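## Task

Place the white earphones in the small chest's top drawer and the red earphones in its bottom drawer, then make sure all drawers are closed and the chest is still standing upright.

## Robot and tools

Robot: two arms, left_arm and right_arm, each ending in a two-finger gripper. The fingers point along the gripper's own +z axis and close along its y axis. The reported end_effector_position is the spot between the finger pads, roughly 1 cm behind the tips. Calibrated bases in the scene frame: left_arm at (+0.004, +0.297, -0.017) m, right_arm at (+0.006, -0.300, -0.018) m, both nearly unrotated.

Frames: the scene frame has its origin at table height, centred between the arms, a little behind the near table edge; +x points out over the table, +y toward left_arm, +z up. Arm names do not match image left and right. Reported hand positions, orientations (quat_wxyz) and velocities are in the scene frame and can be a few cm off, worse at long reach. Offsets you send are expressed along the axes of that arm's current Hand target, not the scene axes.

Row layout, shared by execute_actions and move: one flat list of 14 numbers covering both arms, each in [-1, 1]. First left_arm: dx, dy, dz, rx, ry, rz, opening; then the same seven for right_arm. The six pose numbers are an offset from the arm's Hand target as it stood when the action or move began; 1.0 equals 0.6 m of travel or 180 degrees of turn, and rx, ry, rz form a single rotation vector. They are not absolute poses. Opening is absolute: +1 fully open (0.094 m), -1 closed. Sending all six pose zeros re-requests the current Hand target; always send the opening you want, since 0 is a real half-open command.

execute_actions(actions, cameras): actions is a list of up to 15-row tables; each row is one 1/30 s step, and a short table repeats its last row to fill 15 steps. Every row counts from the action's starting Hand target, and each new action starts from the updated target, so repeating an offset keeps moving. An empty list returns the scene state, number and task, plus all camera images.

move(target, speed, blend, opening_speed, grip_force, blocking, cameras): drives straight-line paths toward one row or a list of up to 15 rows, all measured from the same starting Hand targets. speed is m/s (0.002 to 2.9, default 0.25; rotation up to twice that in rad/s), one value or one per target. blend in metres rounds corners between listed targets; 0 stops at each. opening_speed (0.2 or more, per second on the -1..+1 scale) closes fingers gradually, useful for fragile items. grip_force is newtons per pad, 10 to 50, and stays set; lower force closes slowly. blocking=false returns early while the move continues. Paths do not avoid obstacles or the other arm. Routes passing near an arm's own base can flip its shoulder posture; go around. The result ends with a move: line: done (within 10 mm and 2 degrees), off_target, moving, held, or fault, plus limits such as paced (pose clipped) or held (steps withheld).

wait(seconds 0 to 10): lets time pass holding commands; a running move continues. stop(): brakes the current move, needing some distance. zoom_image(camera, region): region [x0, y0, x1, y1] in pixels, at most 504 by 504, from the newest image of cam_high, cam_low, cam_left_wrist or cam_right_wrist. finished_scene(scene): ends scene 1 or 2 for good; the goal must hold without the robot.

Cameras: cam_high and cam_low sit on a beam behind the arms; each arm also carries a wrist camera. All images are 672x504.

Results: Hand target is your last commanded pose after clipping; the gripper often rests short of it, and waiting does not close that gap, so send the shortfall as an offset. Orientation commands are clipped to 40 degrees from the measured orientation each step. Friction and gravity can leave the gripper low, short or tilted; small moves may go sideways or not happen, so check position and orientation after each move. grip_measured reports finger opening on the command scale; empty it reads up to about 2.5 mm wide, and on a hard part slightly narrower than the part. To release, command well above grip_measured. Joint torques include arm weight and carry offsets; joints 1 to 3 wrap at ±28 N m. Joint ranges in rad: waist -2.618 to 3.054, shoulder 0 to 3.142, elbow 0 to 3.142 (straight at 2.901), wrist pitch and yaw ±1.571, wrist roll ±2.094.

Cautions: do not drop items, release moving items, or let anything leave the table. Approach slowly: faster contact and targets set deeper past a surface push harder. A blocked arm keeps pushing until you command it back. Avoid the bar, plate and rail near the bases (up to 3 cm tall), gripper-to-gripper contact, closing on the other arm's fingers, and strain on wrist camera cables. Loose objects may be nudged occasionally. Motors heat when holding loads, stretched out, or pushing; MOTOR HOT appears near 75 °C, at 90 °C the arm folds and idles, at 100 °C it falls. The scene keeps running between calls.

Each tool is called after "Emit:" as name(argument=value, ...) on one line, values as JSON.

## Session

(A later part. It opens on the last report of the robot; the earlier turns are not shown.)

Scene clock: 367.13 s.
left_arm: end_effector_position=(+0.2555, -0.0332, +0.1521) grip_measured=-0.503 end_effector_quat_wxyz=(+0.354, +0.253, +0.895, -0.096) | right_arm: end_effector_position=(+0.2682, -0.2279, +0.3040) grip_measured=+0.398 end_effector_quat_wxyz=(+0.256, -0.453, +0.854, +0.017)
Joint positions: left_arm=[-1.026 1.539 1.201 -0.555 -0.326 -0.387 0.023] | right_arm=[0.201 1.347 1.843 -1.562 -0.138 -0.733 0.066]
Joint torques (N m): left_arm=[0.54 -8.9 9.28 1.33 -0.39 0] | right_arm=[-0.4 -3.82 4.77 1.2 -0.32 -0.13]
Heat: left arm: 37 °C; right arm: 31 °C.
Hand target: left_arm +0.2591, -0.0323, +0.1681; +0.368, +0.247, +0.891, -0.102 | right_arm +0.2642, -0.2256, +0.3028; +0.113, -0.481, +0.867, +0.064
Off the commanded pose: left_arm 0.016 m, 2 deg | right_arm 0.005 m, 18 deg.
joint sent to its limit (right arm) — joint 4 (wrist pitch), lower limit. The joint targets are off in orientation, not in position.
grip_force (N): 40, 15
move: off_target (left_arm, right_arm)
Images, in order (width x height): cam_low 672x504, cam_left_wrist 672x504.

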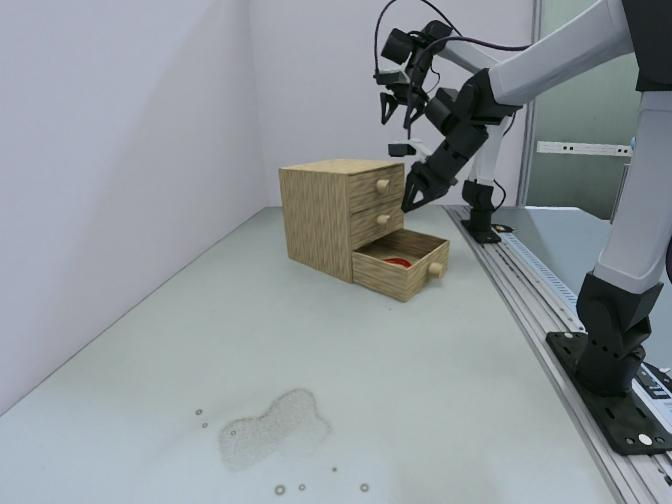

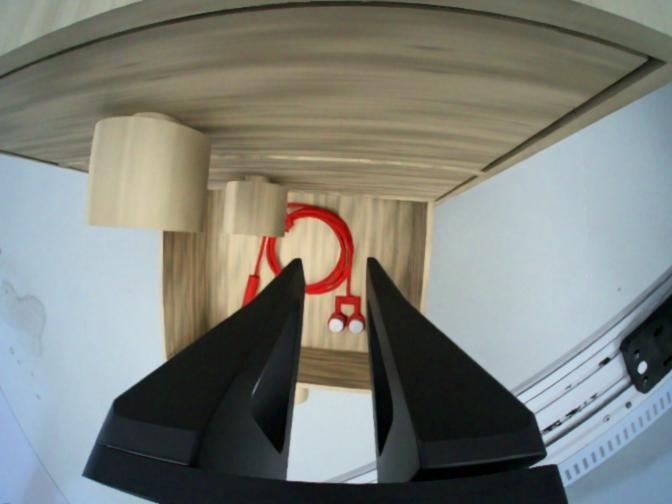

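Emit:
move(target=[[0.164,0.0698,-0.1213,0,0.0556,0,-0.9,0,0,0,0,0,0,0.4],[0.2665,0.0698,-0.0188,0,0.0556,0,-0.9,0,0,0,0,0,0,0.4]], speed=0.18, blend=[0.02,0], cameras=["cam_left_wrist","cam_low"])

Scene clock: 381.83 s.
left_arm: end_effector_position=(+0.1793, +0.0672, +0.0685) grip_measured=-0.897 end_effector_quat_wxyz=(+0.296, +0.256, +0.917, -0.078) | right_arm: end_effector_position=(+0.2682, -0.2279, +0.3040) grip_measured=+0.398 end_effector_quat_wxyz=(+0.256, -0.453, +0.854, +0.017)
Joint positions: left_arm=[-1.074 1.177 0.664 -0.519 -0.304 -0.47 0.005] | right_arm=[0.201 1.347 1.843 -1.562 -0.138 -0.733 0.066]
Joint torques (N m): left_arm=[-0.55 -2.29 6.5 1.29 -0.19 -0.2] | right_arm=[-0.31 -3.7 5 1.15 -0.31 -0.06]
Heat: left arm: 39 °C; right arm: 31 °C.
Hand target: left_arm +0.1766, +0.0659, +0.0634; +0.289, +0.254, +0.919, -0.080 | right_arm +0.2642, -0.2256, +0.3028; +0.113, -0.481, +0.867, +0.064
Off the commanded pose: left_arm 0.006 m, 1 deg | right_arm 0.005 m, 18 deg.
joint sent to its limit (right arm) — joint 4 (wrist pitch), lower limit. The joint targets are off in orientation, not in position.
grip_force (N): 40, 15
move: off_target (right_arm)
Images, in order (width x height): cam_low 672x504, cam_left_wrist 672x504.

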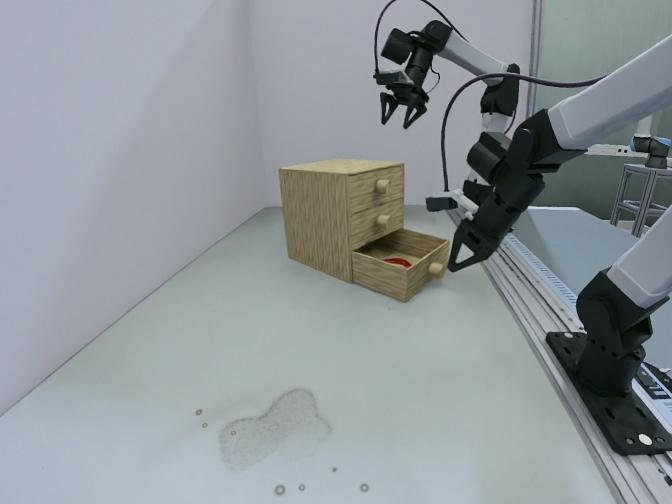

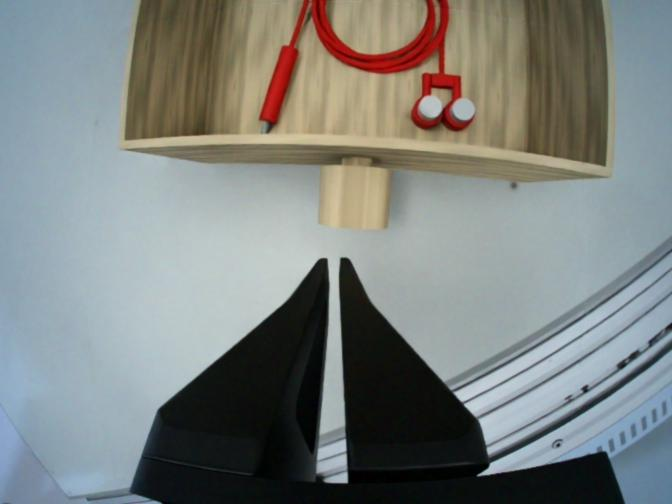

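Emit:
move(target=[[-0.0888,-0.013,0.0693,0,-0.083,0,-0.9,0,0,0,0,0,0,0.4],[-0.162,-0.005,0.1235,0,-0.194,0,-0.9,0,0,0,0,0,0,0.4]], speed=0.08, blend=[0.01,0], cameras=["cam_left_wrist","cam_low"])

Emit:
zoom_image(camera="cam_low", region=[260, 130, 460, 310])

Scene clock: 390.20 s.
left_arm: end_effector_position=(+0.2749, -0.0047, +0.0590) grip_measured=-0.897 end_effector_quat_wxyz=(+0.543, +0.227, +0.792, -0.163) | right_arm: end_effector_position=(+0.2682, -0.2279, +0.3040) grip_measured=+0.398 end_effector_quat_wxyz=(+0.256, -0.453, +0.854, +0.017)
Joint positions: left_arm=[-0.981 1.669 0.443 0.819 -0.396 -0.191 0.005] | right_arm=[0.201 1.347 1.843 -1.562 -0.138 -0.733 0.066]
Joint torques (N m): left_arm=[0.87 -4.79 4.78 2.04 -0.45 0.06] | right_arm=[-0.06 -3.7 5.03 1.21 -0.34 -0.08]
Heat: left arm: 38 °C; right arm: 31 °C.
Hand target: left_arm +0.2798, +0.0006, +0.0581; +0.552, +0.219, +0.790, -0.153 | right_arm +0.2642, -0.2256, +0.3028; +0.113, -0.481, +0.867, +0.064
Off the commanded pose: left_arm 0.007 m, 2 deg | right_arm 0.005 m, 18 deg.
joint sent to its limit (right arm) — joint 4 (wrist pitch), lower limit. The joint targets are off in orientation, not in position.
grip_force (N): 40, 15
move: off_target (right_arm)
Images, in order (width x height): cam_low 672x504, cam_left_wrist 672x504.

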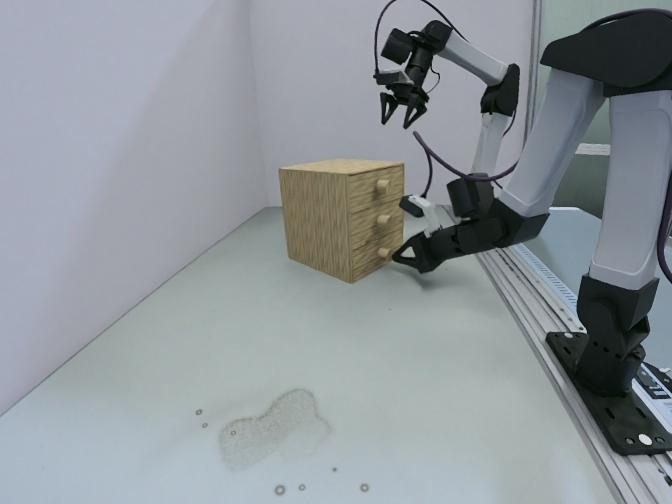

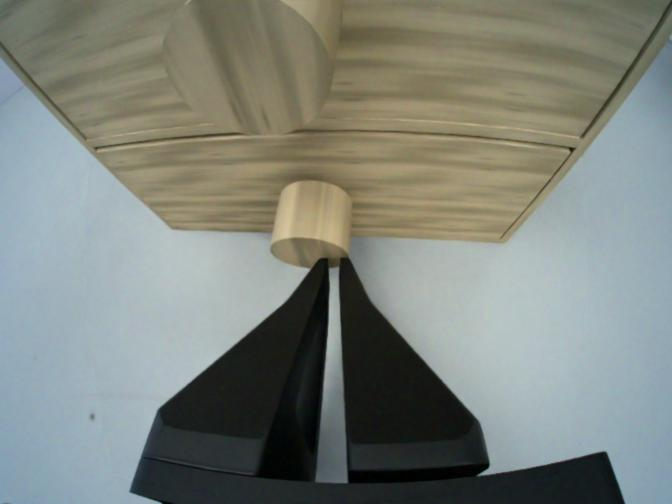

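Scaled by 2.520.

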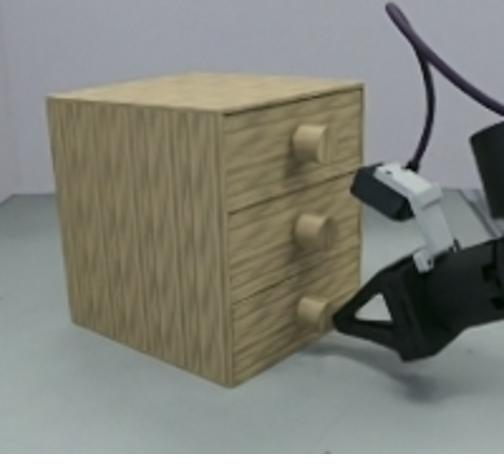

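Emit:
move(target=[[-0.0034,0,0.0094,0,0,0,-0.9,0,0,0,0,0,0,0.4],[0.03,0,-0.094,0,0,0,-0.9,0,0,0,0,0,0,0.4]], speed=[0.05,0.12], cameras=["all"])

Emit:
zoom_image(camera="cam_low", region=[260, 130, 460, 310])

Emit:
zoom_image(camera="cam_left_wrist", region=[80, 0, 580, 300])

Scene clock: 395.47 s.
left_arm: end_effector_position=(+0.2286, +0.0280, +0.0547) grip_measured=-0.897 end_effector_quat_wxyz=(+0.544, +0.235, +0.791, -0.150) | right_arm: end_effector_position=(+0.2682, -0.2279, +0.3040) grip_measured=+0.398 end_effector_quat_wxyz=(+0.256, -0.453, +0.854, +0.017)
Joint positions: left_arm=[-1.095 1.489 0.257 0.792 -0.51 -0.221 0.005] | right_arm=[0.201 1.347 1.843 -1.562 -0.138 -0.733 0.066]
Joint torques (N m): left_arm=[-0.55 -6.3 4.74 1.79 -0.51 -0.23] | right_arm=[-0.4 -3.73 5.07 1.21 -0.33 -0.08]
Heat: left arm: 37 °C; right arm: 31 °C.
Hand target: left_arm +0.2292, +0.0310, +0.0609; +0.552, +0.219, +0.790, -0.153 | right_arm +0.2642, -0.2256, +0.3028; +0.113, -0.481, +0.867, +0.064
Off the commanded pose: left_arm 0.007 m, 2 deg | right_arm 0.005 m, 18 deg.
joint sent to its limit (right arm) — joint 4 (wrist pitch), lower limit. The joint targets are off in orientation, not in position.
grip_force (N): 40, 15
move: off_target (right_arm)

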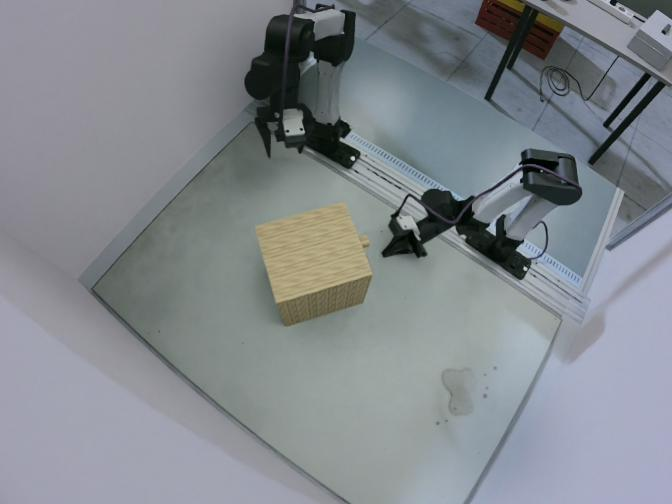

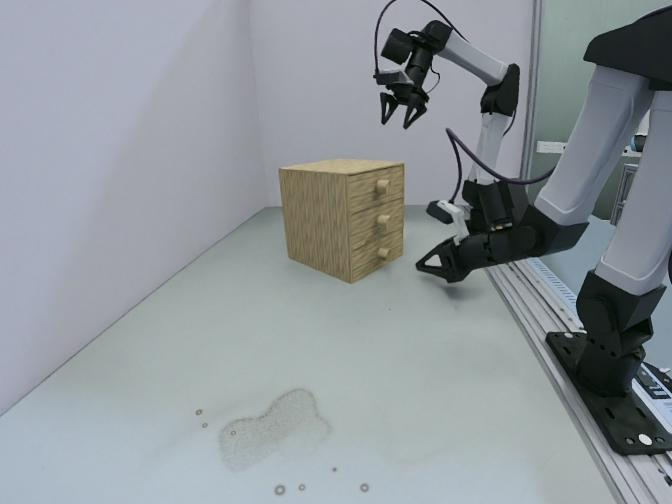

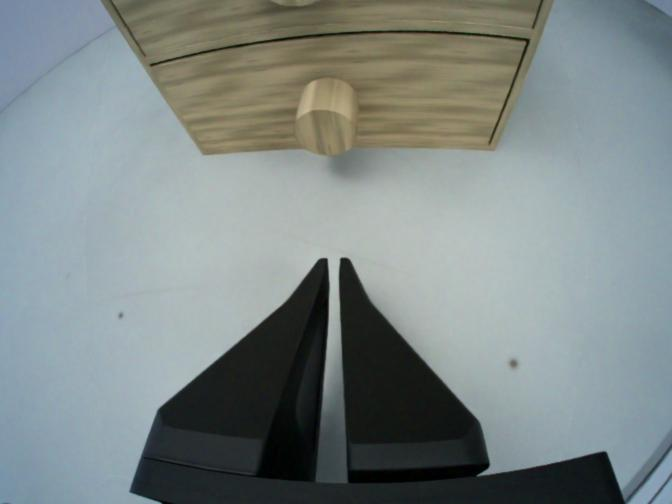

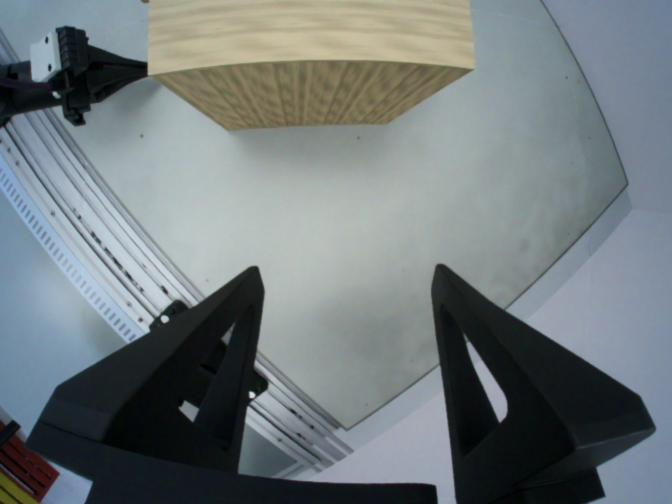

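Scaled by 2.520.

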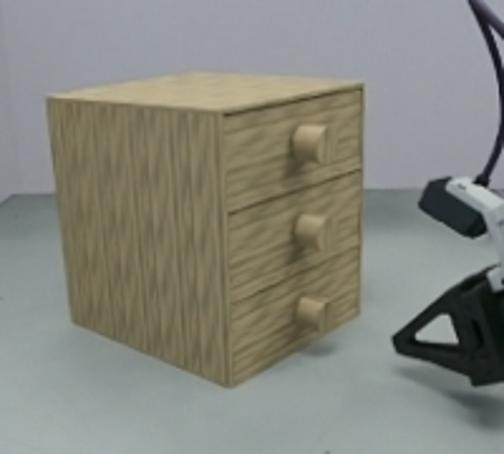

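Scaled by 1.008 from the camera's 672x504 image, which has a finer 960x720 frame.

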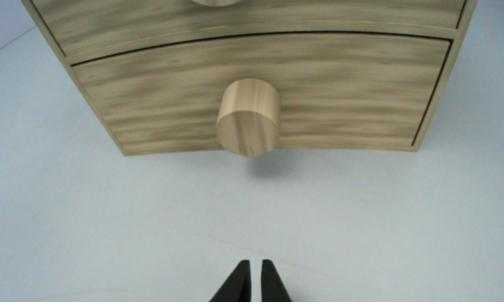

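All shut, both inside.

Emit:
finished_scene(scene=1)

The scene is finished: the task was done.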